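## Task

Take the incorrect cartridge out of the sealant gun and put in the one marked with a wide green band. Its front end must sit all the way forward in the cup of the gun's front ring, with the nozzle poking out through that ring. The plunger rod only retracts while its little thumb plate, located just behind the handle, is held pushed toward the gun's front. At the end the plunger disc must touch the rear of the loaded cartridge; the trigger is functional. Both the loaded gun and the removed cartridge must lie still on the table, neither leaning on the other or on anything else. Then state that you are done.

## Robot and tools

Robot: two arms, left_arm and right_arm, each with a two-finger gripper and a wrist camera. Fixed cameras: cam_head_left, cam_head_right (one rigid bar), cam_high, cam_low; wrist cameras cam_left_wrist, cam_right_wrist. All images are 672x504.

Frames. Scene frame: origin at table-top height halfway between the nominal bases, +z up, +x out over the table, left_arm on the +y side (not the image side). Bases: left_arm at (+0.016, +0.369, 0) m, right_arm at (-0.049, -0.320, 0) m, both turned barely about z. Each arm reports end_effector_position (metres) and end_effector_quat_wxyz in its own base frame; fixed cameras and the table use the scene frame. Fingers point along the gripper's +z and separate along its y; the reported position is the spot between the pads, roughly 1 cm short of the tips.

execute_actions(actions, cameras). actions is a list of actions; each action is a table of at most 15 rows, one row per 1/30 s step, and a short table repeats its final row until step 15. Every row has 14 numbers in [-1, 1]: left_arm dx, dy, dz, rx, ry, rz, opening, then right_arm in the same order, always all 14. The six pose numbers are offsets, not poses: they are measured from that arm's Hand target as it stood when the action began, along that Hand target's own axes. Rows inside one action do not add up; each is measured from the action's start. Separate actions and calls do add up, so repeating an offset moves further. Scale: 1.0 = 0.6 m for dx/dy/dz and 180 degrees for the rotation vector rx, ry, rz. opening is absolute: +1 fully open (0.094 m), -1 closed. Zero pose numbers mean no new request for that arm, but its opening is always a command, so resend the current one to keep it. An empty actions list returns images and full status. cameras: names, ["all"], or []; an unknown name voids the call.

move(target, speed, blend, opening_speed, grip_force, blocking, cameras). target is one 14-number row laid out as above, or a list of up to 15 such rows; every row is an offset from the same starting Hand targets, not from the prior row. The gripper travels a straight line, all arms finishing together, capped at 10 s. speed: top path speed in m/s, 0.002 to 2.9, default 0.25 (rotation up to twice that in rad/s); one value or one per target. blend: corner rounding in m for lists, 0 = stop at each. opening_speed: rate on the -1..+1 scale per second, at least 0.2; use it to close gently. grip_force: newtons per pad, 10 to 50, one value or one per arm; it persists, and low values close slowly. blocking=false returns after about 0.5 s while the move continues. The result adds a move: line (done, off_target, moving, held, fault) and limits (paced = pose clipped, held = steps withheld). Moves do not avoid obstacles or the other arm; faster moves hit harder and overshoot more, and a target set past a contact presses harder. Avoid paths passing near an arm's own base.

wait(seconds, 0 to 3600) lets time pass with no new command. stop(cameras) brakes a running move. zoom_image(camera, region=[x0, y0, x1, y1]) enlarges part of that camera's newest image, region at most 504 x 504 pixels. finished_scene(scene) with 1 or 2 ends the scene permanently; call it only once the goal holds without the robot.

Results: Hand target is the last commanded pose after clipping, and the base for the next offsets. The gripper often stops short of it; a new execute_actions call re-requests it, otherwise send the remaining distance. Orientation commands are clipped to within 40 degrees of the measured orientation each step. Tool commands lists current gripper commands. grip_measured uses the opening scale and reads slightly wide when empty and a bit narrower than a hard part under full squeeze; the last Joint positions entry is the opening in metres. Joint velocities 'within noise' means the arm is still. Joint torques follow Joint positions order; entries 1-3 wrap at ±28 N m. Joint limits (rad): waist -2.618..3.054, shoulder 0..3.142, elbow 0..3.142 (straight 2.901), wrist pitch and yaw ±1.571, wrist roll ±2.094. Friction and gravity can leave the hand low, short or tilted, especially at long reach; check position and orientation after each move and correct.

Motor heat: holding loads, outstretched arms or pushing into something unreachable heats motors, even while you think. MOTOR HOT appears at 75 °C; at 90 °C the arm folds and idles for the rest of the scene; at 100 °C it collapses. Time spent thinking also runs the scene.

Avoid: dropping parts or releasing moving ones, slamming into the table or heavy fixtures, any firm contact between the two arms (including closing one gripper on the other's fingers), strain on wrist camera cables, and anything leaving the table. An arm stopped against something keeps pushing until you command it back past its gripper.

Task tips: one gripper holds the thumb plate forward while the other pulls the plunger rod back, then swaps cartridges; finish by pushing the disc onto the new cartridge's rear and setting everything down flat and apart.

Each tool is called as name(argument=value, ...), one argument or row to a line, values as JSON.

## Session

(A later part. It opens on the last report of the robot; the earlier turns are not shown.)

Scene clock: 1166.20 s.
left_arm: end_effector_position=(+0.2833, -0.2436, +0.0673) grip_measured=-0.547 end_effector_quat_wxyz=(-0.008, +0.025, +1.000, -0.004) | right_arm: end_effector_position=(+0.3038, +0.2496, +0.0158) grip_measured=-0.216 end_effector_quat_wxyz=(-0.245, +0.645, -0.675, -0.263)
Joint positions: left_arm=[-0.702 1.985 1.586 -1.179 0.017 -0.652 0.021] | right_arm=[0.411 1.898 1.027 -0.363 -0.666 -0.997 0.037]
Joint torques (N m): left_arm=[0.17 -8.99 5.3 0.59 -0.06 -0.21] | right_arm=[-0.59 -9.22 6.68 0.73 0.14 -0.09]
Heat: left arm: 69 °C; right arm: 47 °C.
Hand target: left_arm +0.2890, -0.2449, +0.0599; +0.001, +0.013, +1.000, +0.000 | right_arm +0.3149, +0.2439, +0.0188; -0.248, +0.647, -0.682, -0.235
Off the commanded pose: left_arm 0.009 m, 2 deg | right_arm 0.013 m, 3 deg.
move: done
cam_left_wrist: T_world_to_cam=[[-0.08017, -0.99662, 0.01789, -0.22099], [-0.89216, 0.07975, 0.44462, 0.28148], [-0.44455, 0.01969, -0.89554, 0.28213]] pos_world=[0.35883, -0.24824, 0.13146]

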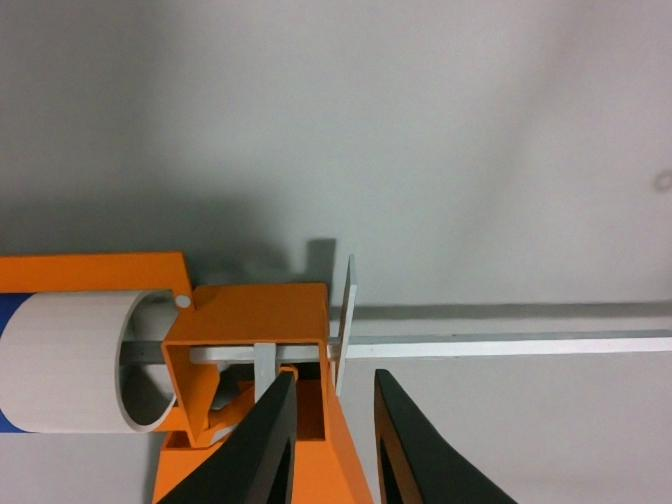

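move(
  target=[
    [0.013,0.002,0.008,0,0,0,-0.55,0,0,0,0,0,0,-0.4],
  ],
  speed=0.06,
  cameras=["cam_left_wrist"],
)

zoom_image(
  camera="cam_left_wrist",
  region=[180, 220, 420, 500],
)

Scene clock: 1181.03 s.
left_arm: end_effector_position=(+0.2759, -0.2426, +0.0560) grip_measured=-0.547 end_effector_quat_wxyz=(-0.014, +0.025, +1.000, +0.001) | right_arm: end_effector_position=(+0.3038, +0.2496, +0.0158) grip_measured=-0.216 end_effector_quat_wxyz=(-0.245, +0.645, -0.675, -0.263)
Joint positions: left_arm=[-0.713 1.985 1.54 -1.15 0.017 -0.662 0.021] | right_arm=[0.411 1.898 1.027 -0.363 -0.666 -0.997 0.037]
Joint torques (N m): left_arm=[0.05 -10.84 5.05 0.57 -0.11 -0.19] | right_arm=[-0.54 -9.13 6.57 0.68 0.2 -0.05]
Heat: left arm: 67 °C; right arm: 47 °C.
Hand target: left_arm +0.2813, -0.2435, +0.0551; +0.001, +0.013, +1.000, +0.000 | right_arm +0.3149, +0.2439, +0.0188; -0.248, +0.647, -0.682, -0.235
Off the commanded pose: left_arm 0.005 m, 2 deg | right_arm 0.013 m, 3 deg.
move: done
cam_left_wrist: T_world_to_cam=[[-0.08, -0.99676, 0.00777, -0.21988], [-0.88636, 0.07471, 0.45693, 0.27628], [-0.45603, 0.02967, -0.88947, 0.27395]] pos_world=[0.35222, -0.24794, 0.11914]

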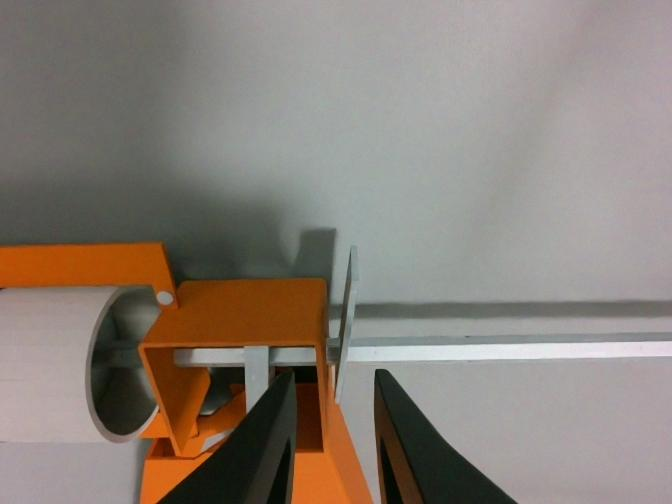

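Scaled by 1.800 from the camera's image (finer frame: 960x720).

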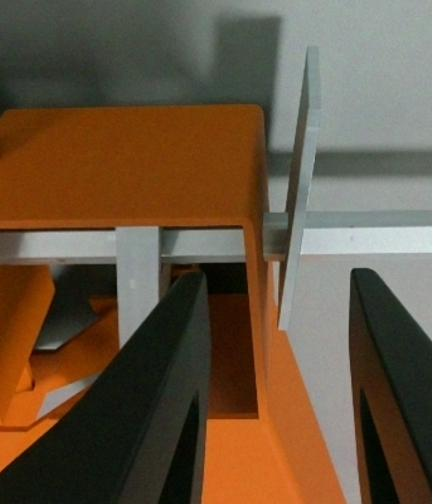

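move(
  target=[
    [0.0,0.002,0.022,0,0,0,-0.55,0,0,0,0,0,0,-0.4],
  ],
  speed=0.05,
  cameras=["cam_left_wrist"],
)

zoom_image(
  camera="cam_left_wrist",
  region=[180, 220, 420, 500],
)

Scene clock: 1209.60 s.
left_arm: end_effector_position=(+0.2757, -0.2423, +0.0461) grip_measured=-0.547 end_effector_quat_wxyz=(-0.012, +0.025, +1.000, -0.001) | right_arm: end_effector_position=(+0.3038, +0.2496, +0.0158) grip_measured=-0.216 end_effector_quat_wxyz=(-0.245, +0.645, -0.675, -0.263)
Joint positions: left_arm=[-0.713 1.985 1.5 -1.102 0.017 -0.662 0.021] | right_arm=[0.411 1.898 1.027 -0.363 -0.666 -0.997 0.037]
Joint torques (N m): left_arm=[0.28 -10.07 4.72 0.56 -0.1 -0.19] | right_arm=[-0.46 -9.11 6.65 0.69 0.11 -0.06]
Heat: left arm: 68 °C; right arm: 47 °C.
Hand target: left_arm +0.2813, -0.2423, +0.0419; +0.001, +0.013, +1.000, +0.000 | right_arm +0.3149, +0.2439, +0.0188; -0.248, +0.647, -0.682, -0.235
Off the commanded pose: left_arm 0.007 m, 2 deg | right_arm 0.013 m, 3 deg.
move: done
cam_left_wrist: T_world_to_cam=[[-0.08, -0.99672, 0.0123, -0.21975], [-0.889, 0.07693, 0.45139, 0.28208], [-0.45086, 0.02518, -0.89224, 0.26268]] pos_world=[0.35163, -0.24734, 0.10975]

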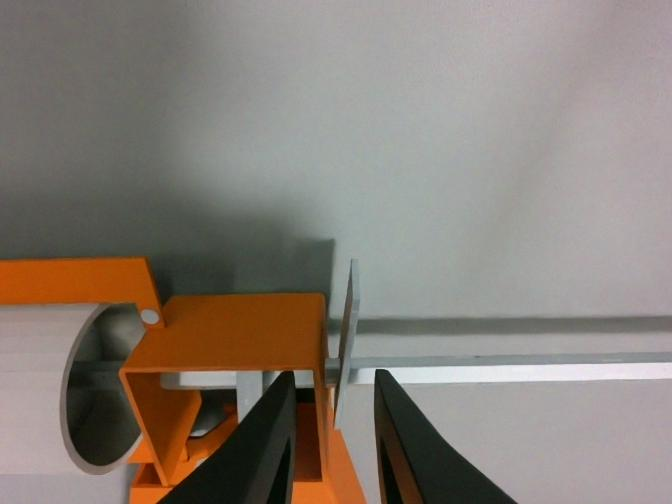

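Scaled by 1.800 from the camera's image (finer frame: 960x720).

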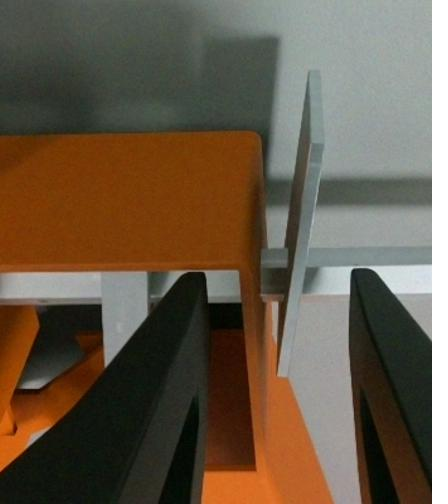

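move(
  target=[
    [0.0,0.001,0.014,0,0,0,-0.55,0,0,0,0,0,0,-0.4],
  ],
  speed=0.05,
  cameras=["cam_left_wrist"],
)

zoom_image(
  camera="cam_left_wrist",
  region=[180, 220, 420, 500],
)

Scene clock: 1221.47 s.
left_arm: end_effector_position=(+0.2730, -0.2400, +0.0398) grip_measured=-0.547 end_effector_quat_wxyz=(-0.014, +0.025, +1.000, +0.001) | right_arm: end_effector_position=(+0.3038, +0.2496, +0.0158) grip_measured=-0.216 end_effector_quat_wxyz=(-0.245, +0.645, -0.675, -0.263)
Joint positions: left_arm=[-0.713 1.985 1.474 -1.084 0.017 -0.662 0.021] | right_arm=[0.411 1.898 1.027 -0.363 -0.666 -0.997 0.037]
Joint torques (N m): left_arm=[0.62 -9.42 4.93 0.73 -0.13 -0.17] | right_arm=[-0.49 -9.32 6.68 0.7 0.17 -0.02]
Heat: left arm: 67 °C; right arm: 47 °C.
Hand target: left_arm +0.2813, -0.2417, +0.0335; +0.001, +0.013, +1.000, +0.000 | right_arm +0.3149, +0.2439, +0.0188; -0.248, +0.647, -0.682, -0.235
Off the commanded pose: left_arm 0.011 m, 2 deg | right_arm 0.013 m, 3 deg.
move: off_target (left_arm)
cam_left_wrist: T_world_to_cam=[[-0.08, -0.99676, 0.00777, -0.2174], [-0.88636, 0.07471, 0.45693, 0.28083], [-0.45603, 0.02967, -0.88947, 0.25809]] pos_world=[0.34922, -0.24534, 0.10294]

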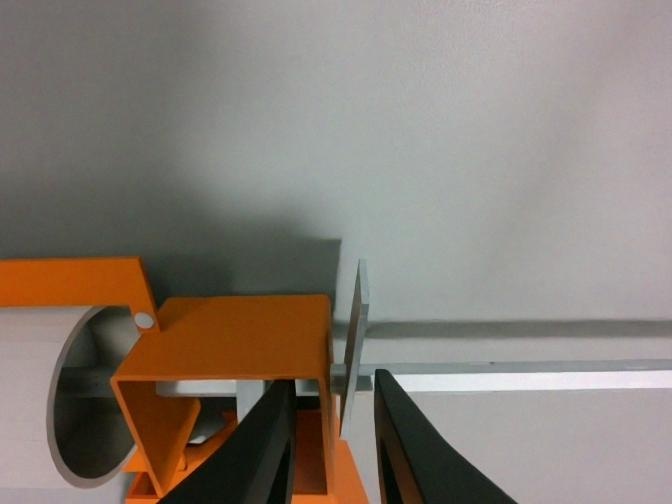

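Scaled by 1.800 from the camera's image (finer frame: 960x720).

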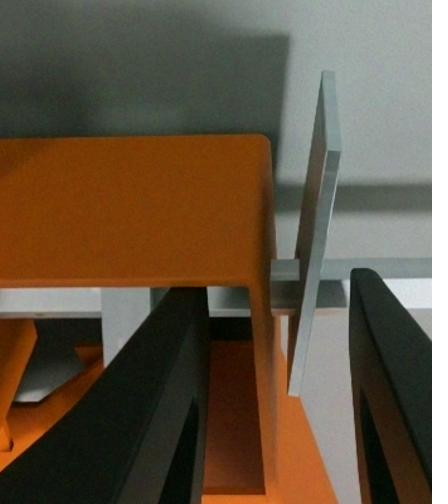

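move(
  target=[
    [-0.008,-0.006,0.0,0,0,0,-0.55,0,0,0,0,0,0,-0.4],
  ],
  speed=0.05,
  cameras=["cam_left_wrist"],
)

zoom_image(
  camera="cam_left_wrist",
  region=[180, 220, 420, 500],
)

Scene clock: 1235.23 s.
left_arm: end_effector_position=(+0.2726, -0.2397, +0.0377) grip_measured=-0.547 end_effector_quat_wxyz=(-0.017, +0.025, +1.000, +0.003) | right_arm: end_effector_position=(+0.3040, +0.2494, +0.0156) grip_measured=-0.216 end_effector_quat_wxyz=(-0.245, +0.645, -0.675, -0.262)
Joint positions: left_arm=[-0.713 1.991 1.474 -1.084 0.017 -0.662 0.021] | right_arm=[0.411 1.898 1.027 -0.363 -0.664 -0.997 0.037]
Joint torques (N m): left_arm=[0.58 -8.24 7.43 0.6 -0.07 -0.14] | right_arm=[-0.65 -9.18 6.56 0.72 0.14 -0.04]
Heat: left arm: 66 °C; right arm: 47 °C.
Hand target: left_arm +0.2861, -0.2454, +0.0335; +0.001, +0.013, +1.000, +0.000 | right_arm +0.3149, +0.2439, +0.0188; -0.248, +0.647, -0.682, -0.235
Off the commanded pose: left_arm 0.015 m, 2 deg | right_arm 0.013 m, 3 deg.
move: off_target (left_arm)
cam_left_wrist: T_world_to_cam=[[-0.07992, -0.99679, 0.00408, -0.21705], [-0.88425, 0.07279, 0.4613, 0.28033], [-0.46012, 0.03326, -0.88723, 0.25794]] pos_world=[0.34922, -0.24533, 0.10043]

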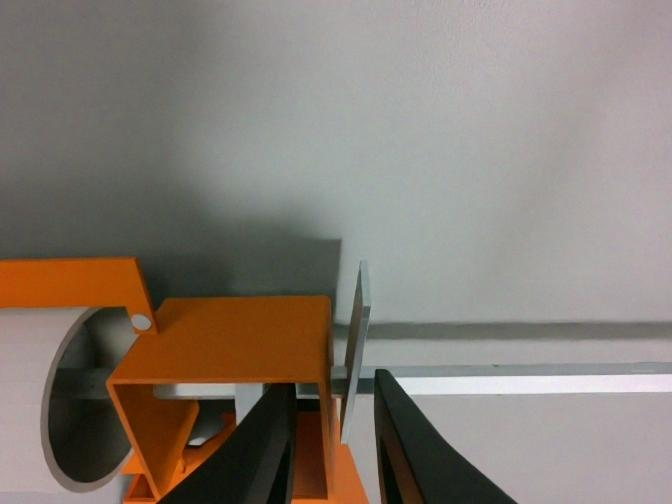

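Scaled by 1.800 from the camera's image (finer frame: 960x720).

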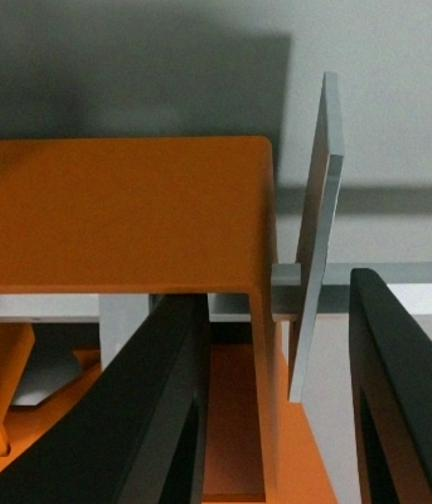

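move(
  target=[
    [-0.004,-0.002,-0.016,0,0,0,-0.55,0,0,0,0,0,0,-0.4],
    [-0.004,-0.002,-0.006,0,0,0,-0.55,0,0,0,0,0,0,-0.4],
  ],
  speed=0.05,
  cameras=["cam_left_wrist"],
)

zoom_image(
  camera="cam_left_wrist",
  region=[180, 220, 420, 500],
)

Scene clock: 1250.00 s.
left_arm: end_effector_position=(+0.2755, -0.2421, +0.0413) grip_measured=-0.547 end_effector_quat_wxyz=(-0.014, +0.021, +1.000, +0.001) | right_arm: end_effector_position=(+0.3041, +0.2488, +0.0150) grip_measured=-0.216 end_effector_quat_wxyz=(-0.243, +0.644, -0.677, -0.260)
Joint positions: left_arm=[-0.713 1.996 1.496 -1.094 0.017 -0.67 0.021] | right_arm=[0.411 1.898 1.027 -0.365 -0.659 -0.994 0.037]
Joint torques (N m): left_arm=[0.54 -8.18 7.76 0.57 -0.08 -0.12] | right_arm=[-0.42 -9.35 6.56 0.72 0.16 -0.06]
Heat: left arm: 63 °C; right arm: 47 °C.
Hand target: left_arm +0.2884, -0.2467, +0.0371; +0.001, +0.013, +1.000, +0.000 | right_arm +0.3149, +0.2439, +0.0188; -0.248, +0.647, -0.682, -0.235
Off the commanded pose: left_arm 0.014 m, 2 deg | right_arm 0.012 m, 3 deg.
move: off_target (left_arm)
cam_left_wrist: T_world_to_cam=[[-0.07228, -0.99736, 0.00754, -0.22163], [-0.88691, 0.06773, 0.45695, 0.28104], [-0.45625, 0.02634, -0.88946, 0.25992]] pos_world=[0.35182, -0.24692, 0.10444]

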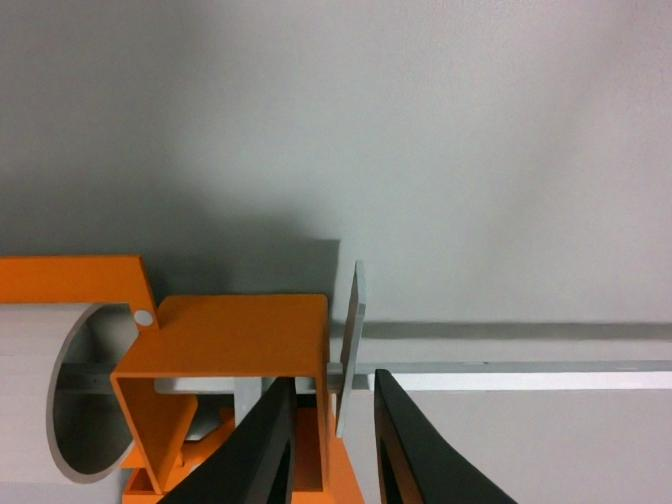

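Scaled by 1.800 from the camera's image (finer frame: 960x720).

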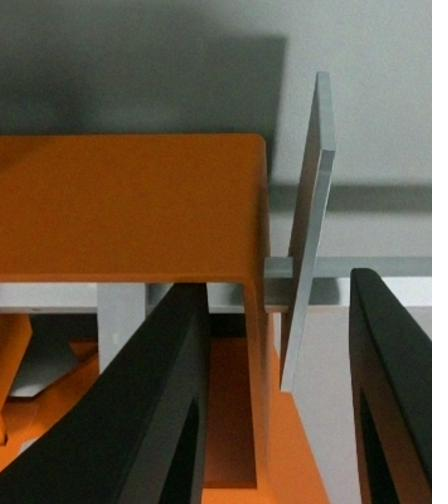

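move(
  target=[
    [0,-0.001,-0.02,0,0,0,-0.7,0,0,0,0,0,0,-0.4],
  ],
  speed=0.05,
  cameras=["cam_left_wrist"],
)

zoom_image(
  camera="cam_left_wrist",
  region=[180, 220, 420, 500],
)

Scene clock: 1267.43 s.
left_arm: end_effector_position=(+0.2793, -0.2455, +0.0480) grip_measured=-0.697 end_effector_quat_wxyz=(-0.009, +0.025, +1.000, -0.003) | right_arm: end_effector_position=(+0.3041, +0.2488, +0.0150) grip_measured=-0.216 end_effector_quat_wxyz=(-0.243, +0.644, -0.677, -0.260)
Joint positions: left_arm=[-0.713 1.996 1.523 -1.108 0.017 -0.662 0.014] | right_arm=[0.411 1.898 1.027 -0.365 -0.659 -0.994 0.037]
Joint torques (N m): left_arm=[0.51 -8.91 8.5 0.31 -0.11 -0.14] | right_arm=[-0.49 -9.25 6.75 0.74 0.09 -0.08]
Heat: left arm: 62 °C; right arm: 47 °C.
Hand target: left_arm +0.2884, -0.2473, +0.0491; +0.001, +0.013, +1.000, +0.000 | right_arm +0.3149, +0.2439, +0.0188; -0.248, +0.647, -0.682, -0.235
Off the commanded pose: left_arm 0.009 m, 2 deg | right_arm 0.012 m, 3 deg.
move: done
cam_left_wrist: T_world_to_cam=[[-0.08007, -0.99666, 0.01594, -0.22287], [-0.89112, 0.07874, 0.44689, 0.28596], [-0.44665, 0.02158, -0.89445, 0.26407]] pos_world=[0.35493, -0.25034, 0.11196]

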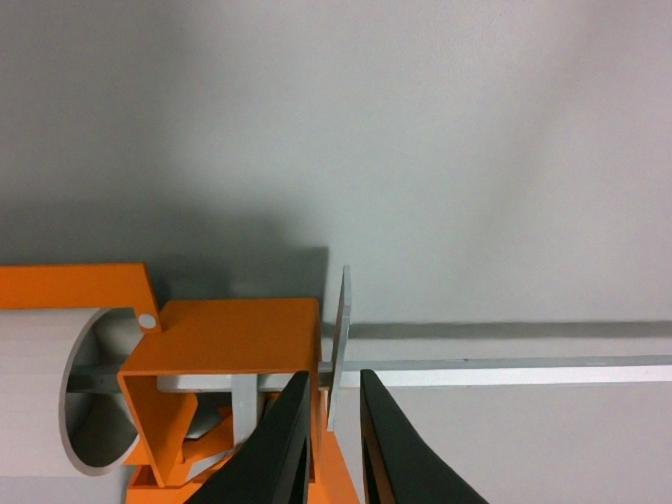

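Scaled by 1.800 from the camera's image (finer frame: 960x720).

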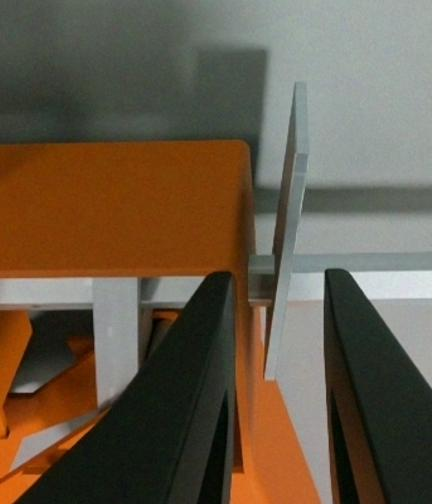

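move(
  target=[
    [0,0.0,0.013,0,0,0,-0.7,0,0,0,0,0,0,-0.4],
  ],
  speed=0.05,
  cameras=["cam_left_wrist"],
)

zoom_image(
  camera="cam_left_wrist",
  region=[180, 220, 420, 500],
)

Scene clock: 1281.20 s.
left_arm: end_effector_position=(+0.2793, -0.2455, +0.0480) grip_measured=-0.697 end_effector_quat_wxyz=(-0.009, +0.025, +1.000, -0.003) | right_arm: end_effector_position=(+0.3041, +0.2488, +0.0150) grip_measured=-0.216 end_effector_quat_wxyz=(-0.243, +0.644, -0.677, -0.260)
Joint positions: left_arm=[-0.713 1.996 1.523 -1.108 0.017 -0.662 0.014] | right_arm=[0.411 1.898 1.027 -0.365 -0.659 -0.994 0.037]
Joint torques (N m): left_arm=[0.47 -8.55 6.61 0.55 -0.11 -0.16] | right_arm=[-0.58 -9.16 6.78 0.73 0.11 -0.04]
Heat: left arm: 61 °C; right arm: 47 °C.
Hand target: left_arm +0.2884, -0.2473, +0.0413; +0.001, +0.013, +1.000, +0.000 | right_arm +0.3149, +0.2439, +0.0188; -0.248, +0.647, -0.682, -0.235
Off the commanded pose: left_arm 0.011 m, 2 deg | right_arm 0.012 m, 3 deg.
move: off_target (left_arm)
cam_left_wrist: T_world_to_cam=[[-0.08007, -0.99666, 0.01594, -0.22287], [-0.89112, 0.07874, 0.44689, 0.28596], [-0.44665, 0.02158, -0.89445, 0.26407]] pos_world=[0.35493, -0.25034, 0.11196]

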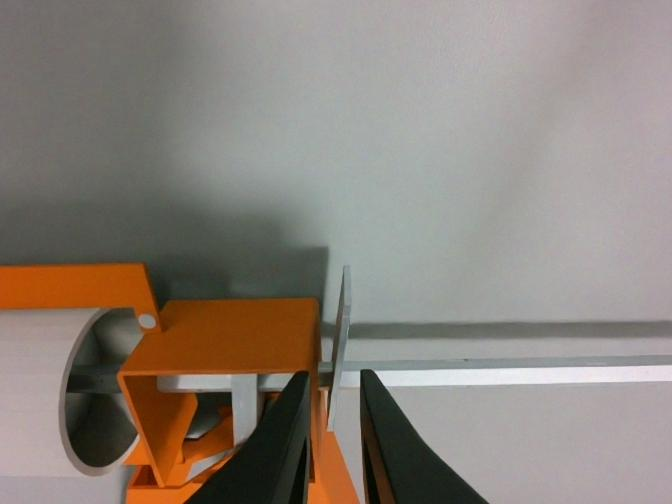

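Scaled by 1.800 from the camera's image (finer frame: 960x720).

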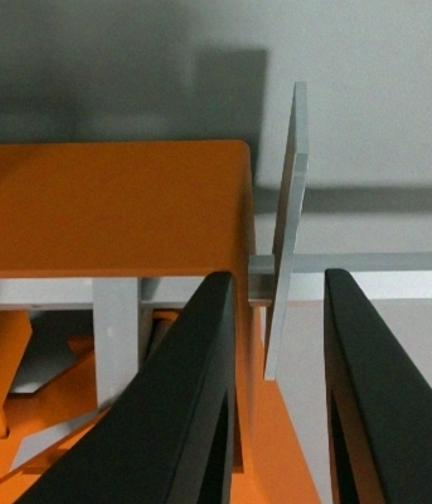

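move(
  target=[
    [0.006,0.007,-0.004,0,0,0,-0.7,0,0,0,0,0,0,-0.4],
  ],
  speed=0.05,
  cameras=["cam_left_wrist"],
)

zoom_image(
  camera="cam_left_wrist",
  region=[180, 220, 420, 500],
)

Scene clock: 1288.07 s.
left_arm: end_effector_position=(+0.2793, -0.2455, +0.0480) grip_measured=-0.697 end_effector_quat_wxyz=(-0.009, +0.025, +1.000, -0.003) | right_arm: end_effector_position=(+0.3041, +0.2488, +0.0150) grip_measured=-0.216 end_effector_quat_wxyz=(-0.243, +0.644, -0.677, -0.260)
Joint positions: left_arm=[-0.713 1.996 1.523 -1.108 0.017 -0.662 0.014] | right_arm=[0.411 1.898 1.027 -0.365 -0.659 -0.994 0.037]
Joint torques (N m): left_arm=[0.7 -10.41 4.83 0.57 -0.11 -0.14] | right_arm=[-0.64 -9.13 6.64 0.73 0.18 -0.06]
Heat: left arm: 61 °C; right arm: 47 °C.
Hand target: left_arm +0.2849, -0.2430, +0.0437; +0.001, +0.013, +1.000, +0.000 | right_arm +0.3149, +0.2439, +0.0188; -0.248, +0.647, -0.682, -0.235
Off the commanded pose: left_arm 0.007 m, 2 deg | right_arm 0.012 m, 3 deg.
move: done
cam_left_wrist: T_world_to_cam=[[-0.08007, -0.99666, 0.01594, -0.22287], [-0.89112, 0.07874, 0.44689, 0.28596], [-0.44665, 0.02158, -0.89445, 0.26407]] pos_world=[0.35493, -0.25034, 0.11196]

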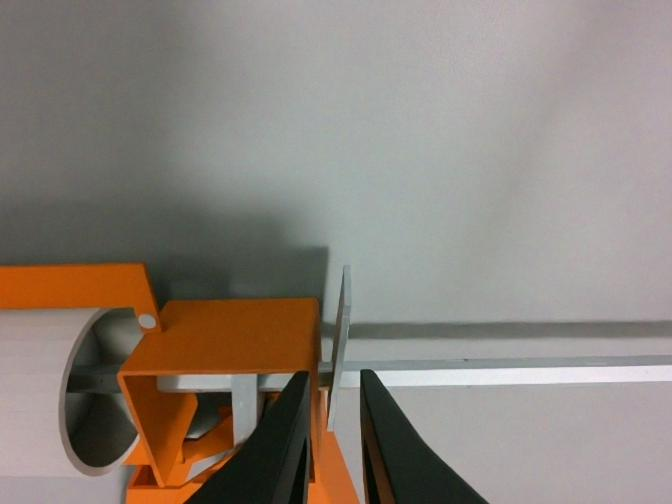

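Scaled by 1.800 from the camera's image (finer frame: 960x720).

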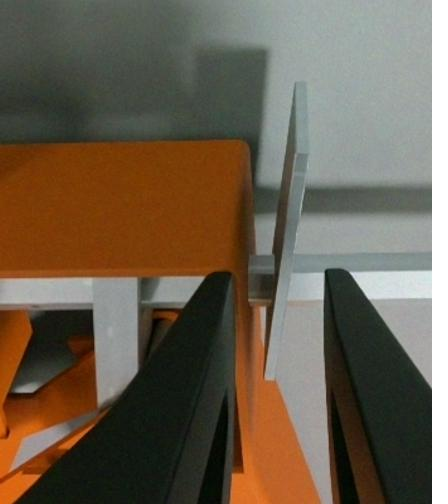

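move(
  target=[
    [0.004,0.004,-0.000,0,0,0,-0.7,0,0,0,0,0,0,-0.4],
  ],
  speed=0.05,
  cameras=["cam_left_wrist"],
)

zoom_image(
  camera="cam_left_wrist",
  region=[180, 220, 420, 500],
)

Scene clock: 1296.63 s.
left_arm: end_effector_position=(+0.2784, -0.2447, +0.0461) grip_measured=-0.697 end_effector_quat_wxyz=(-0.010, +0.025, +1.000, -0.002) | right_arm: end_effector_position=(+0.3042, +0.2486, +0.0149) grip_measured=-0.216 end_effector_quat_wxyz=(-0.243, +0.644, -0.677, -0.260)
Joint positions: left_arm=[-0.713 1.996 1.516 -1.104 0.017 -0.662 0.014] | right_arm=[0.411 1.898 1.027 -0.365 -0.658 -0.994 0.037]
Joint torques (N m): left_arm=[0.83 -11.25 3.97 0.57 -0.09 -0.07] | right_arm=[-0.47 -9.29 6.71 0.73 0.15 -0.1]
Heat: left arm: 62 °C; right arm: 47 °C.
Hand target: left_arm +0.2826, -0.2405, +0.0437; +0.001, +0.013, +1.000, +0.000 | right_arm +0.3149, +0.2439, +0.0188; -0.248, +0.647, -0.682, -0.235
Off the commanded pose: left_arm 0.006 m, 2 deg | right_arm 0.012 m, 3 deg.
move: done
cam_left_wrist: T_world_to_cam=[[-0.08003, -0.99669, 0.01412, -0.22201], [-0.89006, 0.07784, 0.44914, 0.28537], [-0.44876, 0.02338, -0.89335, 0.26294]] pos_world=[0.35423, -0.24964, 0.10985]

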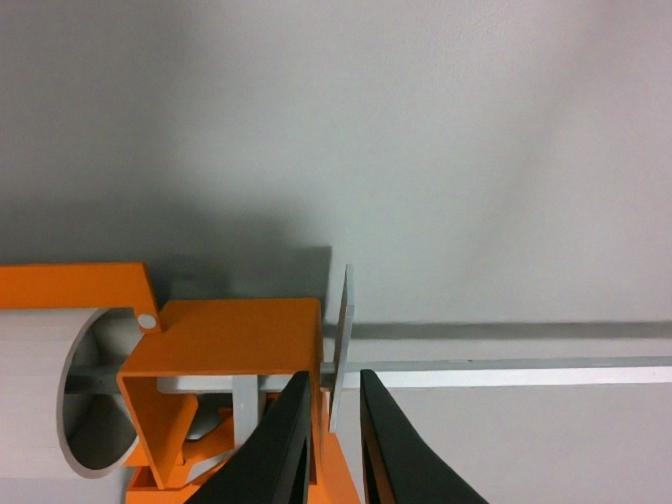

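Scaled by 1.800 from the camera's image (finer frame: 960x720).

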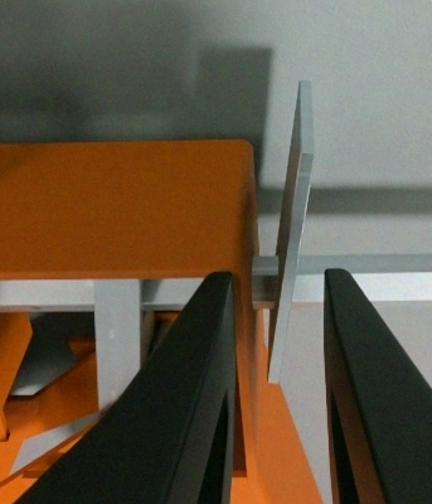

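move(
  target=[
    [0.002,0.002,0.012,0,0,0,-0.7,0,0,0,0,0,0,-0.4],
  ],
  speed=0.05,
  cameras=["cam_left_wrist"],
)

zoom_image(
  camera="cam_left_wrist",
  region=[180, 220, 420, 500],
)

Scene clock: 1304.63 s.
left_arm: end_effector_position=(+0.2781, -0.2444, +0.0450) grip_measured=-0.697 end_effector_quat_wxyz=(-0.006, +0.025, +1.000, -0.006) | right_arm: end_effector_position=(+0.3042, +0.2486, +0.0149) grip_measured=-0.216 end_effector_quat_wxyz=(-0.243, +0.644, -0.677, -0.260)
Joint positions: left_arm=[-0.713 1.985 1.496 -1.084 0.017 -0.662 0.014] | right_arm=[0.411 1.898 1.027 -0.365 -0.658 -0.994 0.037]
Joint torques (N m): left_arm=[0.83 -10.19 3.23 0.64 -0.1 -0.12] | right_arm=[-0.49 -9.28 6.74 0.74 0.14 -0.06]
Heat: left arm: 63 °C; right arm: 47 °C.
Hand target: left_arm +0.2814, -0.2393, +0.0365; +0.001, +0.013, +1.000, +0.000 | right_arm +0.3149, +0.2439, +0.0188; -0.248, +0.647, -0.682, -0.235
Off the commanded pose: left_arm 0.010 m, 2 deg | right_arm 0.012 m, 3 deg.
move: done
cam_left_wrist: T_world_to_cam=[[-0.08017, -0.99657, 0.02047, -0.2219], [-0.89368, 0.08096, 0.44133, 0.28764], [-0.44148, 0.01709, -0.89711, 0.25836]] pos_world=[0.35333, -0.24884, 0.10937]

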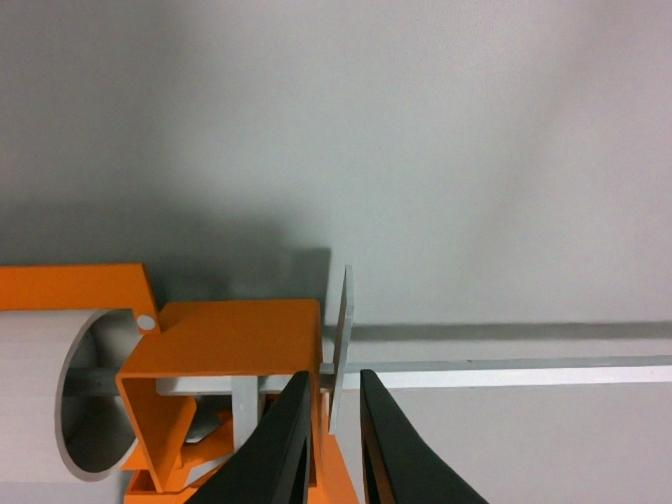

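Scaled by 1.800 from the camera's image (finer frame: 960x720).

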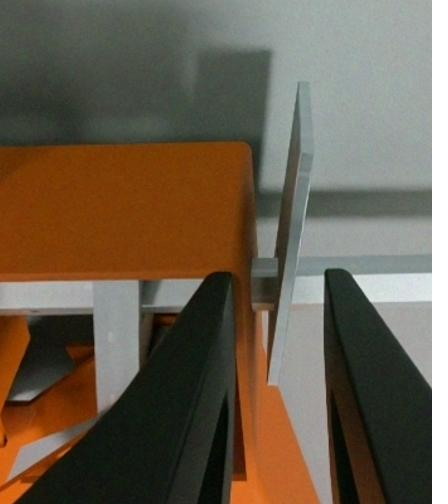

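move(
  target=[
    [0.002,0.008,-0.014,0,0,0,-0.68,0,0,0,0,0,0,-0.4],
    [0.002,0.008,-0.0,0,0,0,-0.68,0,0,0,0,0,0,-0.4],
  ],
  speed=0.05,
  cameras=["cam_left_wrist"],
)

zoom_image(
  camera="cam_left_wrist",
  region=[180, 220, 420, 500],
)

Scene clock: 1315.07 s.
left_arm: end_effector_position=(+0.2782, -0.2445, +0.0453) grip_measured=-0.683 end_effector_quat_wxyz=(+0.000, +0.025, +1.000, -0.011) | right_arm: end_effector_position=(+0.3042, +0.2486, +0.0149) grip_measured=-0.216 end_effector_quat_wxyz=(-0.243, +0.644, -0.677, -0.260)
Joint positions: left_arm=[-0.713 1.971 1.477 -1.064 0.017 -0.662 0.015] | right_arm=[0.411 1.898 1.027 -0.365 -0.658 -0.994 0.037]
Joint torques (N m): left_arm=[1.72 -10.22 3.1 0.57 -0.15 -0.05] | right_arm=[-0.36 -9.24 6.69 0.72 0.1 -0.07]
Heat: left arm: 63 °C; right arm: 47 °C.
Hand target: left_arm +0.2803, -0.2344, +0.0365; +0.001, +0.013, +1.000, +0.000 | right_arm +0.3149, +0.2439, +0.0188; -0.248, +0.647, -0.682, -0.235
Off the commanded pose: left_arm 0.014 m, 2 deg | right_arm 0.012 m, 3 deg.
move: off_target (left_arm)
cam_left_wrist: T_world_to_cam=[[-0.08054, -0.99631, 0.02952, -0.2223], [-0.89871, 0.0854, 0.43016, 0.29051], [-0.43109, 0.00811, -0.90227, 0.25391]] pos_world=[0.35264, -0.24835, 0.11069]

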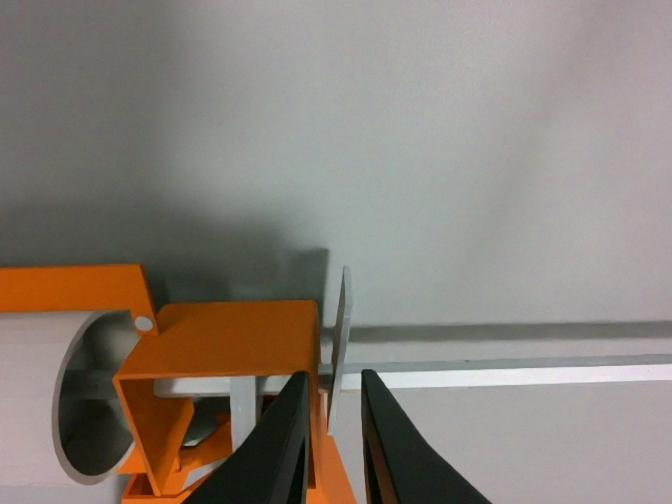

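Scaled by 1.800 from the camera's image (finer frame: 960x720).

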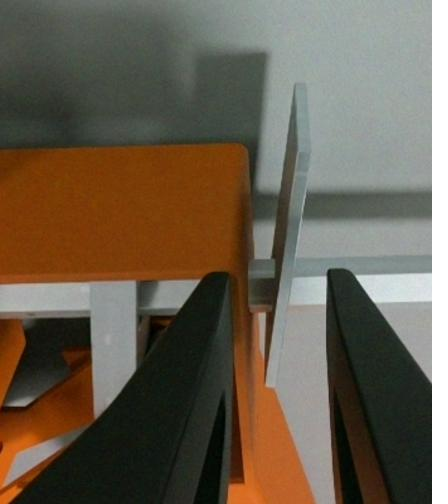

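move(
  target=[
    [0.002,0.008,-0.028,0,0,0,-0.6,0,0,0,0,0,0,-0.4],
  ],
  speed=0.15,
  cameras=["cam_left_wrist"],
)

zoom_image(
  camera="cam_left_wrist",
  region=[180, 220, 420, 500],
)

Scene clock: 1324.63 s.
left_arm: end_effector_position=(+0.2797, -0.2424, +0.0460) grip_measured=-0.603 end_effector_quat_wxyz=(+0.000, +0.022, +1.000, -0.012) | right_arm: end_effector_position=(+0.3041, +0.2488, +0.0150) grip_measured=-0.216 end_effector_quat_wxyz=(-0.243, +0.644, -0.677, -0.260)
Joint positions: left_arm=[-0.705 1.968 1.476 -1.064 0.018 -0.662 0.019] | right_arm=[0.411 1.898 1.027 -0.365 -0.659 -0.994 0.037]
Joint torques (N m): left_arm=[1.54 -12.4 5.35 0.04 -0.09 0.09] | right_arm=[-0.53 -9.18 6.56 0.73 0.17 -0.04]
Heat: left arm: 62 °C; right arm: 47 °C.
Hand target: left_arm +0.2792, -0.2296, +0.0533; +0.001, +0.013, +1.000, +0.000 | right_arm +0.3149, +0.2439, +0.0188; -0.248, +0.647, -0.682, -0.235
Off the commanded pose: left_arm 0.015 m, 2 deg | right_arm 0.012 m, 3 deg.
move: off_target (left_arm)
cam_left_wrist: T_world_to_cam=[[-0.07287, -0.99684, 0.03173, -0.22249], [-0.8994, 0.07942, 0.42984, 0.29013], [-0.431, 0.00279, -0.90235, 0.25384]] pos_world=[0.35414, -0.24554, 0.11139]

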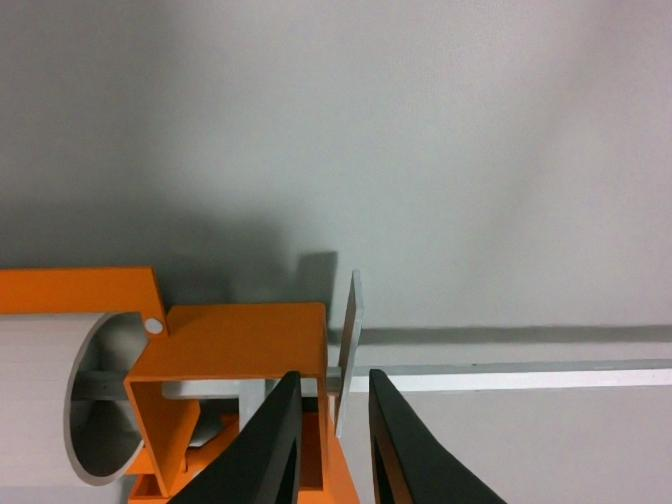

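Scaled by 1.800 from the camera's image (finer frame: 960x720).

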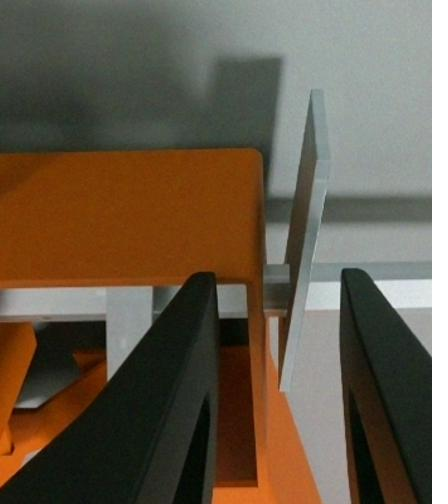

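move(
  target=[
    [0.009,-0.012,0.010,0,0,0,-0.68,0,0,0,0,0,0,-0.4],
  ],
  speed=0.08,
  cameras=["cam_left_wrist"],
)

zoom_image(
  camera="cam_left_wrist",
  region=[180, 220, 420, 500],
)

Scene clock: 1335.67 s.
left_arm: end_effector_position=(+0.2798, -0.2411, +0.0460) grip_measured=-0.677 end_effector_quat_wxyz=(+0.001, +0.022, +1.000, -0.008) | right_arm: end_effector_position=(+0.3042, +0.2486, +0.0149) grip_measured=-0.216 end_effector_quat_wxyz=(-0.243, +0.644, -0.677, -0.260)
Joint positions: left_arm=[-0.705 1.968 1.476 -1.067 0.012 -0.662 0.015] | right_arm=[0.411 1.898 1.027 -0.365 -0.658 -0.994 0.037]
Joint torques (N m): left_arm=[-0.17 -11.82 4.08 0.3 -0.08 -0.16] | right_arm=[-0.4 -9.13 6.72 0.77 0.11 -0.09]
Heat: left arm: 65 °C; right arm: 47 °C.
Hand target: left_arm +0.2737, -0.2367, +0.0473; +0.001, +0.013, +1.000, +0.000 | right_arm +0.3149, +0.2439, +0.0188; -0.248, +0.647, -0.682, -0.235
Off the commanded pose: left_arm 0.008 m, 1 deg | right_arm 0.012 m, 3 deg.
move: done
cam_left_wrist: T_world_to_cam=[[-0.07285, -0.99703, 0.02496, -0.22089], [-0.90012, 0.0765, 0.42886, 0.28976], [-0.4295, 0.00877, -0.90302, 0.25498]] pos_world=[0.35424, -0.24463, 0.11149]

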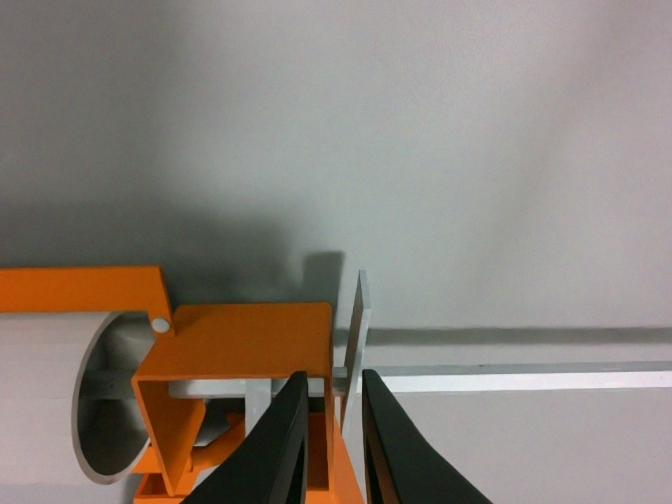

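Scaled by 1.800 from the camera's image (finer frame: 960x720).

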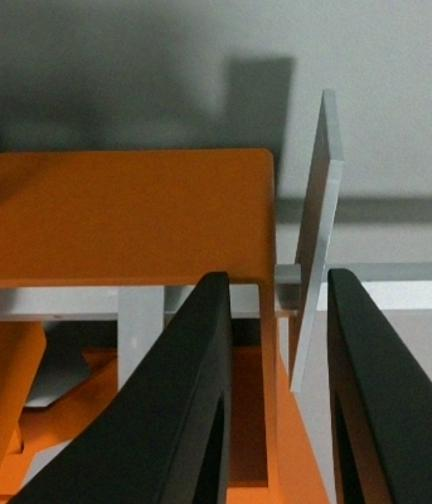

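move(
  target=[
    [0.0047,-0.0055,0.0,0,0,0,-0.68,0,0,0,0,0,0,-0.4],
  ],
  speed=0.08,
  cameras=["cam_left_wrist"],
)

zoom_image(
  camera="cam_left_wrist",
  region=[180, 220, 420, 500],
)

Scene clock: 1355.63 s.
left_arm: end_effector_position=(+0.2796, -0.2411, +0.0456) grip_measured=-0.677 end_effector_quat_wxyz=(+0.005, +0.020, +1.000, -0.002) | right_arm: end_effector_position=(+0.3042, +0.2486, +0.0149) grip_measured=-0.216 end_effector_quat_wxyz=(-0.243, +0.644, -0.677, -0.260)
Joint positions: left_arm=[-0.713 1.968 1.474 -1.065 -0.003 -0.673 0.015] | right_arm=[0.411 1.898 1.027 -0.365 -0.658 -0.994 0.037]
Joint torques (N m): left_arm=[-0.13 -11.88 4.16 0.25 -0.05 -0.18] | right_arm=[-0.4 -9.01 6.82 0.73 0.1 -0.07]
Heat: left arm: 68 °C; right arm: 47 °C.
Hand target: left_arm +0.2708, -0.2399, +0.0473; +0.001, +0.013, +1.000, +0.000 | right_arm +0.3149, +0.2439, +0.0188; -0.248, +0.647, -0.682, -0.235
Off the commanded pose: left_arm 0.009 m, 1 deg | right_arm 0.012 m, 3 deg.
move: done
cam_left_wrist: T_world_to_cam=[[-0.06984, -0.99748, 0.01265, -0.22134], [-0.90457, 0.06867, 0.42075, 0.28947], [-0.42056, 0.01794, -0.90709, 0.25433]] pos_world=[0.35335, -0.24522, 0.11171]

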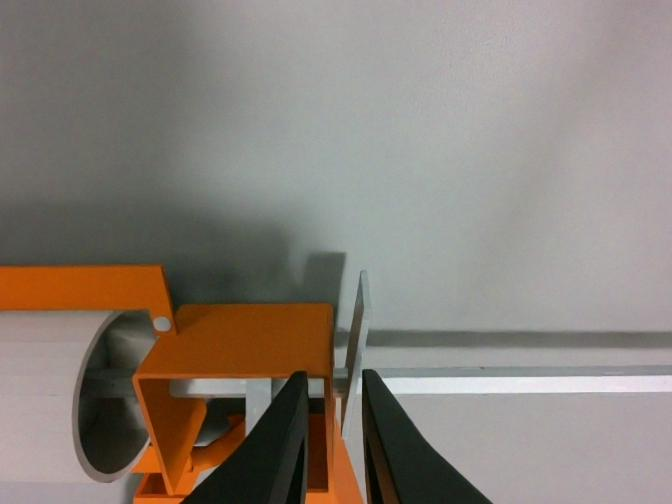

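Scaled by 1.800 from the camera's image (finer frame: 960x720).

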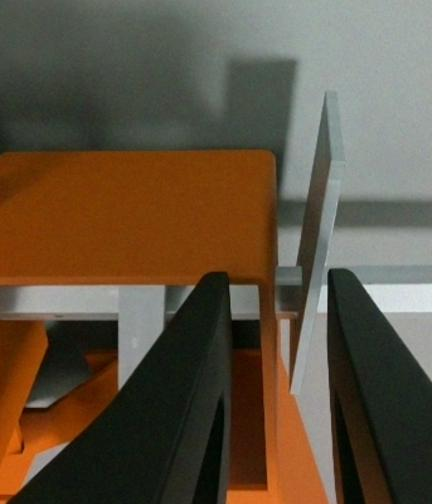

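move(
  target=[
    [0.0,0.0,-0.022,0,0,0,-0.68,0,0,0,0,0,0,-0.4],
  ],
  speed=0.1,
  cameras=["cam_left_wrist"],
)

zoom_image(
  camera="cam_left_wrist",
  region=[180, 220, 420, 500],
)

Scene clock: 1367.37 s.
left_arm: end_effector_position=(+0.2693, -0.2402, +0.0456) grip_measured=-0.677 end_effector_quat_wxyz=(-0.010, +0.026, +1.000, +0.005) | right_arm: end_effector_position=(+0.3041, +0.2488, +0.0150) grip_measured=-0.216 end_effector_quat_wxyz=(-0.243, +0.644, -0.677, -0.260)
Joint positions: left_arm=[-0.725 1.968 1.474 -1.099 0.006 -0.673 0.015] | right_arm=[0.411 1.898 1.027 -0.365 -0.659 -0.994 0.037]
Joint torques (N m): left_arm=[0.2 -12.81 7.25 0.09 -0.02 -0.19] | right_arm=[-0.42 -9.36 6.6 0.72 0.13 -0.09]
Heat: left arm: 69 °C; right arm: 47 °C.
Hand target: left_arm +0.2707, -0.2399, +0.0605; +0.001, +0.013, +1.000, +0.000 | right_arm +0.3149, +0.2439, +0.0188; -0.248, +0.647, -0.682, -0.235
Off the commanded pose: left_arm 0.015 m, 2 deg | right_arm 0.012 m, 3 deg.
move: off_target (left_arm)
cam_left_wrist: T_world_to_cam=[[-0.08171, -0.99666, -0.0002, -0.2171], [-0.89002, 0.07288, 0.45007, 0.2758], [-0.44855, 0.03696, -0.89299, 0.2615]] pos_world=[0.34503, -0.24613, 0.10935]

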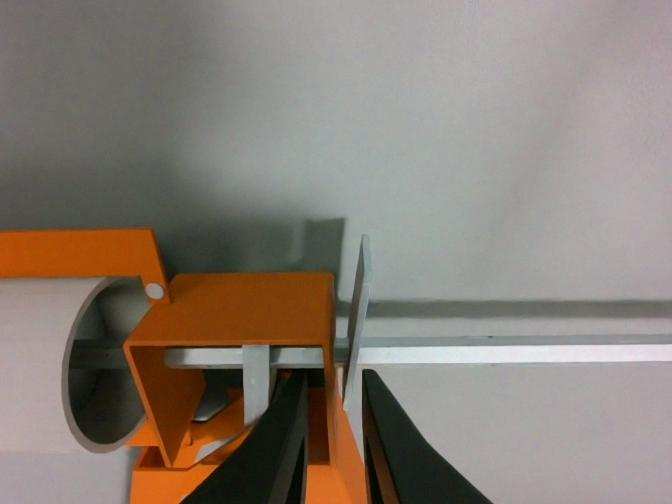

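Scaled by 1.800 from the camera's image (finer frame: 960x720).

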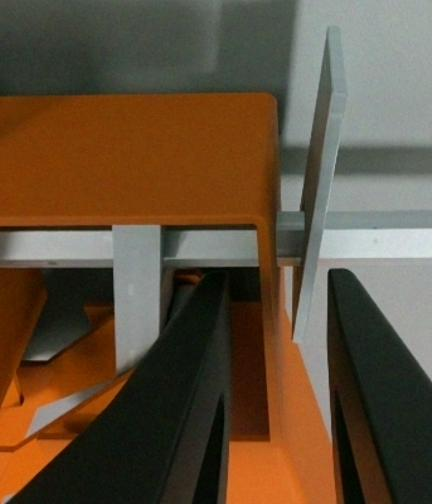

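move(
  target=[
    [-0.0205,-0.0058,-0.066,0,0,0,-0.66,0,0,0,0,0,0,-0.4],
    [-0.0205,-0.0058,0.02,0,0,0,-0.66,0,0,0,0,0,0,-0.4],
  ],
  speed=0.12,
  cameras=["cam_left_wrist"],
)

zoom_image(
  camera="cam_left_wrist",
  region=[180, 220, 420, 500],
)

Scene clock: 1399.53 s.
left_arm: end_effector_position=(+0.2765, -0.2451, +0.0584) grip_measured=-0.663 end_effector_quat_wxyz=(-0.002, +0.025, +1.000, -0.003) | right_arm: end_effector_position=(+0.3041, +0.2488, +0.0150) grip_measured=-0.216 end_effector_quat_wxyz=(-0.243, +0.644, -0.677, -0.260)
Joint positions: left_arm=[-0.722 1.968 1.526 -1.128 0.006 -0.673 0.016] | right_arm=[0.411 1.898 1.027 -0.365 -0.659 -0.994 0.037]
Joint torques (N m): left_arm=[1.07 -8.36 5.01 0.61 -0.06 -0.04] | right_arm=[-0.49 -9.06 6.58 0.69 0.11 -0.09]
Heat: left arm: 73 °C; right arm: 47 °C.
Hand target: left_arm +0.2830, -0.2437, +0.0485; +0.001, +0.013, +1.000, +0.000 | right_arm +0.3149, +0.2439, +0.0188; -0.248, +0.647, -0.682, -0.235
Off the commanded pose: left_arm 0.012 m, 1 deg | right_arm 0.012 m, 3 deg.
move: off_target (left_arm)
cam_left_wrist: T_world_to_cam=[[-0.07886, -0.99679, 0.0136, -0.22302], [-0.89784, 0.07694, 0.43355, 0.28104], [-0.4332, 0.02198, -0.90103, 0.26891]] pos_world=[0.35124, -0.24984, 0.12348]

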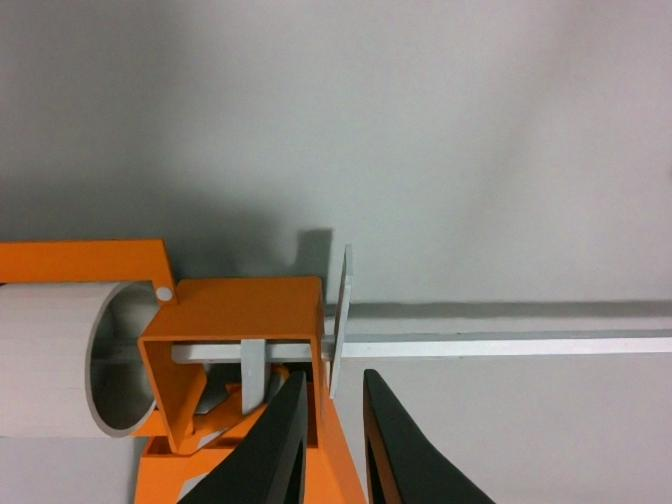

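Scaled by 1.800 from the camera's image (finer frame: 960x720).

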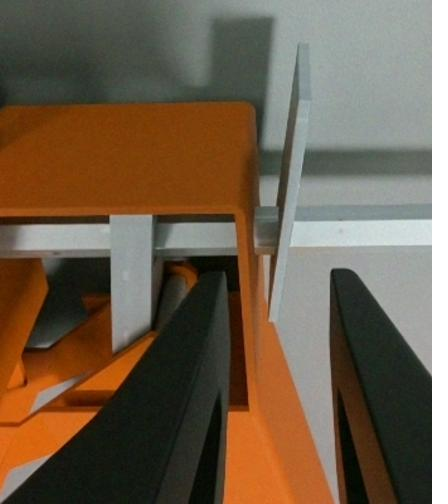

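move(
  target=[
    [-0.0015,0.003,0.043,0,0,0,-0.66,0,0,0,0,0,0,-0.4],
  ],
  speed=0.12,
  cameras=["cam_left_wrist"],
)

zoom_image(
  camera="cam_left_wrist",
  region=[180, 220, 420, 500],
)

Scene clock: 1411.07 s.
left_arm: end_effector_position=(+0.2728, -0.2396, +0.0341) grip_measured=-0.662 end_effector_quat_wxyz=(-0.011, +0.021, +1.000, +0.005) | right_arm: end_effector_position=(+0.3042, +0.2486, +0.0149) grip_measured=-0.216 end_effector_quat_wxyz=(-0.243, +0.644, -0.677, -0.260)
Joint positions: left_arm=[-0.718 1.99 1.457 -1.062 0.006 -0.676 0.016] | right_arm=[0.411 1.898 1.027 -0.365 -0.658 -0.994 0.037]
Joint torques (N m): left_arm=[1.13 -8.29 4.72 0.85 -0.01 0.01] | right_arm=[-0.54 -9.33 6.76 0.76 0.13 -0.07]
Heat: left arm: 70 °C; right arm: 47 °C.
Hand target: left_arm +0.2839, -0.2419, +0.0227; +0.001, +0.013, +1.000, +0.000 | right_arm +0.3149, +0.2439, +0.0188; -0.248, +0.647, -0.682, -0.235
Off the commanded pose: left_arm 0.016 m, 2 deg | right_arm 0.012 m, 3 deg.
move: off_target (left_arm)
cam_left_wrist: T_world_to_cam=[[-0.07108, -0.99747, -0.00118, -0.2193], [-0.8902, 0.0629, 0.45121, 0.28173], [-0.44999, 0.03312, -0.89242, 0.25226]] pos_world=[0.34873, -0.24482, 0.09775]

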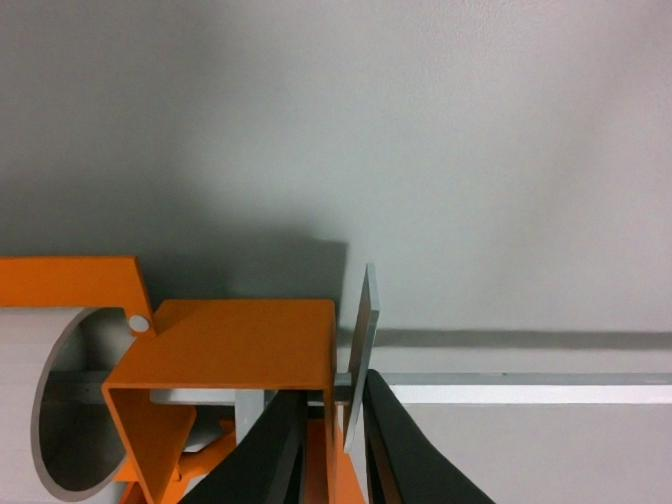

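Scaled by 1.800 from the camera's image (finer frame: 960x720).

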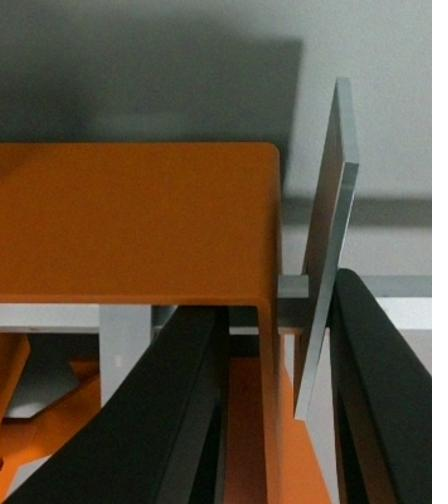

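move(
  target=[
    [0.0,0.0,0.0,0,0,0,-0.93,0,0,0,0,0,0,-0.4],
  ],
  opening_speed=0.25,
  cameras=["cam_left_wrist"],
)

zoom_image(
  camera="cam_left_wrist",
  region=[180, 220, 420, 500],
)

Scene clock: 1425.47 s.
left_arm: end_effector_position=(+0.2736, -0.2409, +0.0341) grip_measured=-0.884 end_effector_quat_wxyz=(-0.012, +0.017, +1.000, +0.000) | right_arm: end_effector_position=(+0.3041, +0.2479, +0.0142) grip_measured=-0.216 end_effector_quat_wxyz=(-0.241, +0.644, -0.679, -0.258)
Joint positions: left_arm=[-0.715 1.99 1.457 -1.056 0.015 -0.681 0.005] | right_arm=[0.411 1.898 1.027 -0.368 -0.653 -0.993 0.037]
Joint torques (N m): left_arm=[1.14 -8.24 4.9 0.82 -0.11 0.04] | right_arm=[-0.55 -9.13 6.87 0.76 0.02 -0.03]
Heat: left arm: 67 °C; right arm: 47 °C.
Hand target: left_arm +0.2839, -0.2419, +0.0227; +0.001, +0.013, +1.000, +0.000 | right_arm +0.3149, +0.2439, +0.0188; -0.248, +0.647, -0.682, -0.235
Off the commanded pose: left_arm 0.015 m, 1 deg | right_arm 0.012 m, 3 deg.
move: done
cam_left_wrist: T_world_to_cam=[[-0.0632, -0.99795, 0.00971, -0.22326], [-0.89008, 0.06076, 0.45173, 0.28197], [-0.45139, 0.01991, -0.8921, 0.24981]] pos_world=[0.34963, -0.24491, 0.09765]

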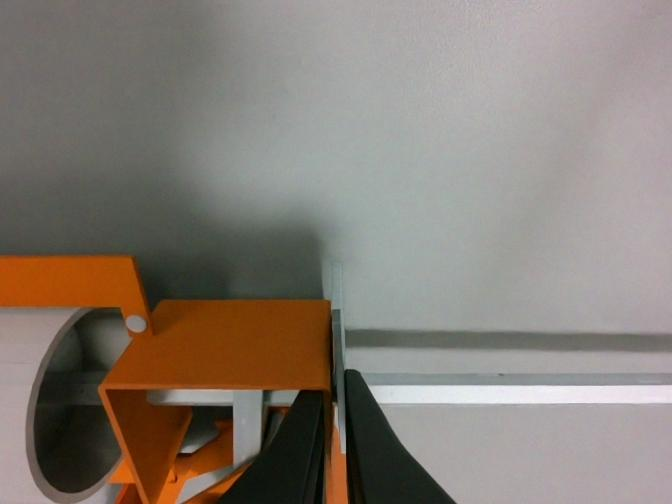

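Scaled by 1.800 from the camera's image (finer frame: 960x720).

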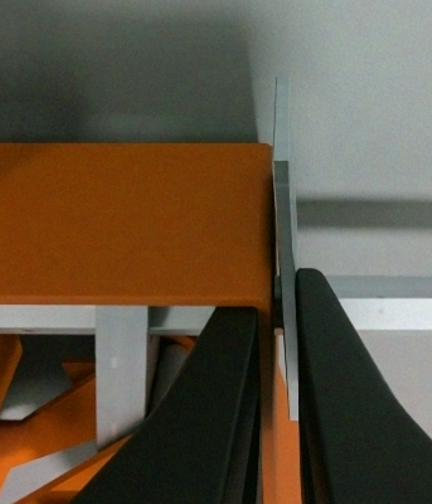

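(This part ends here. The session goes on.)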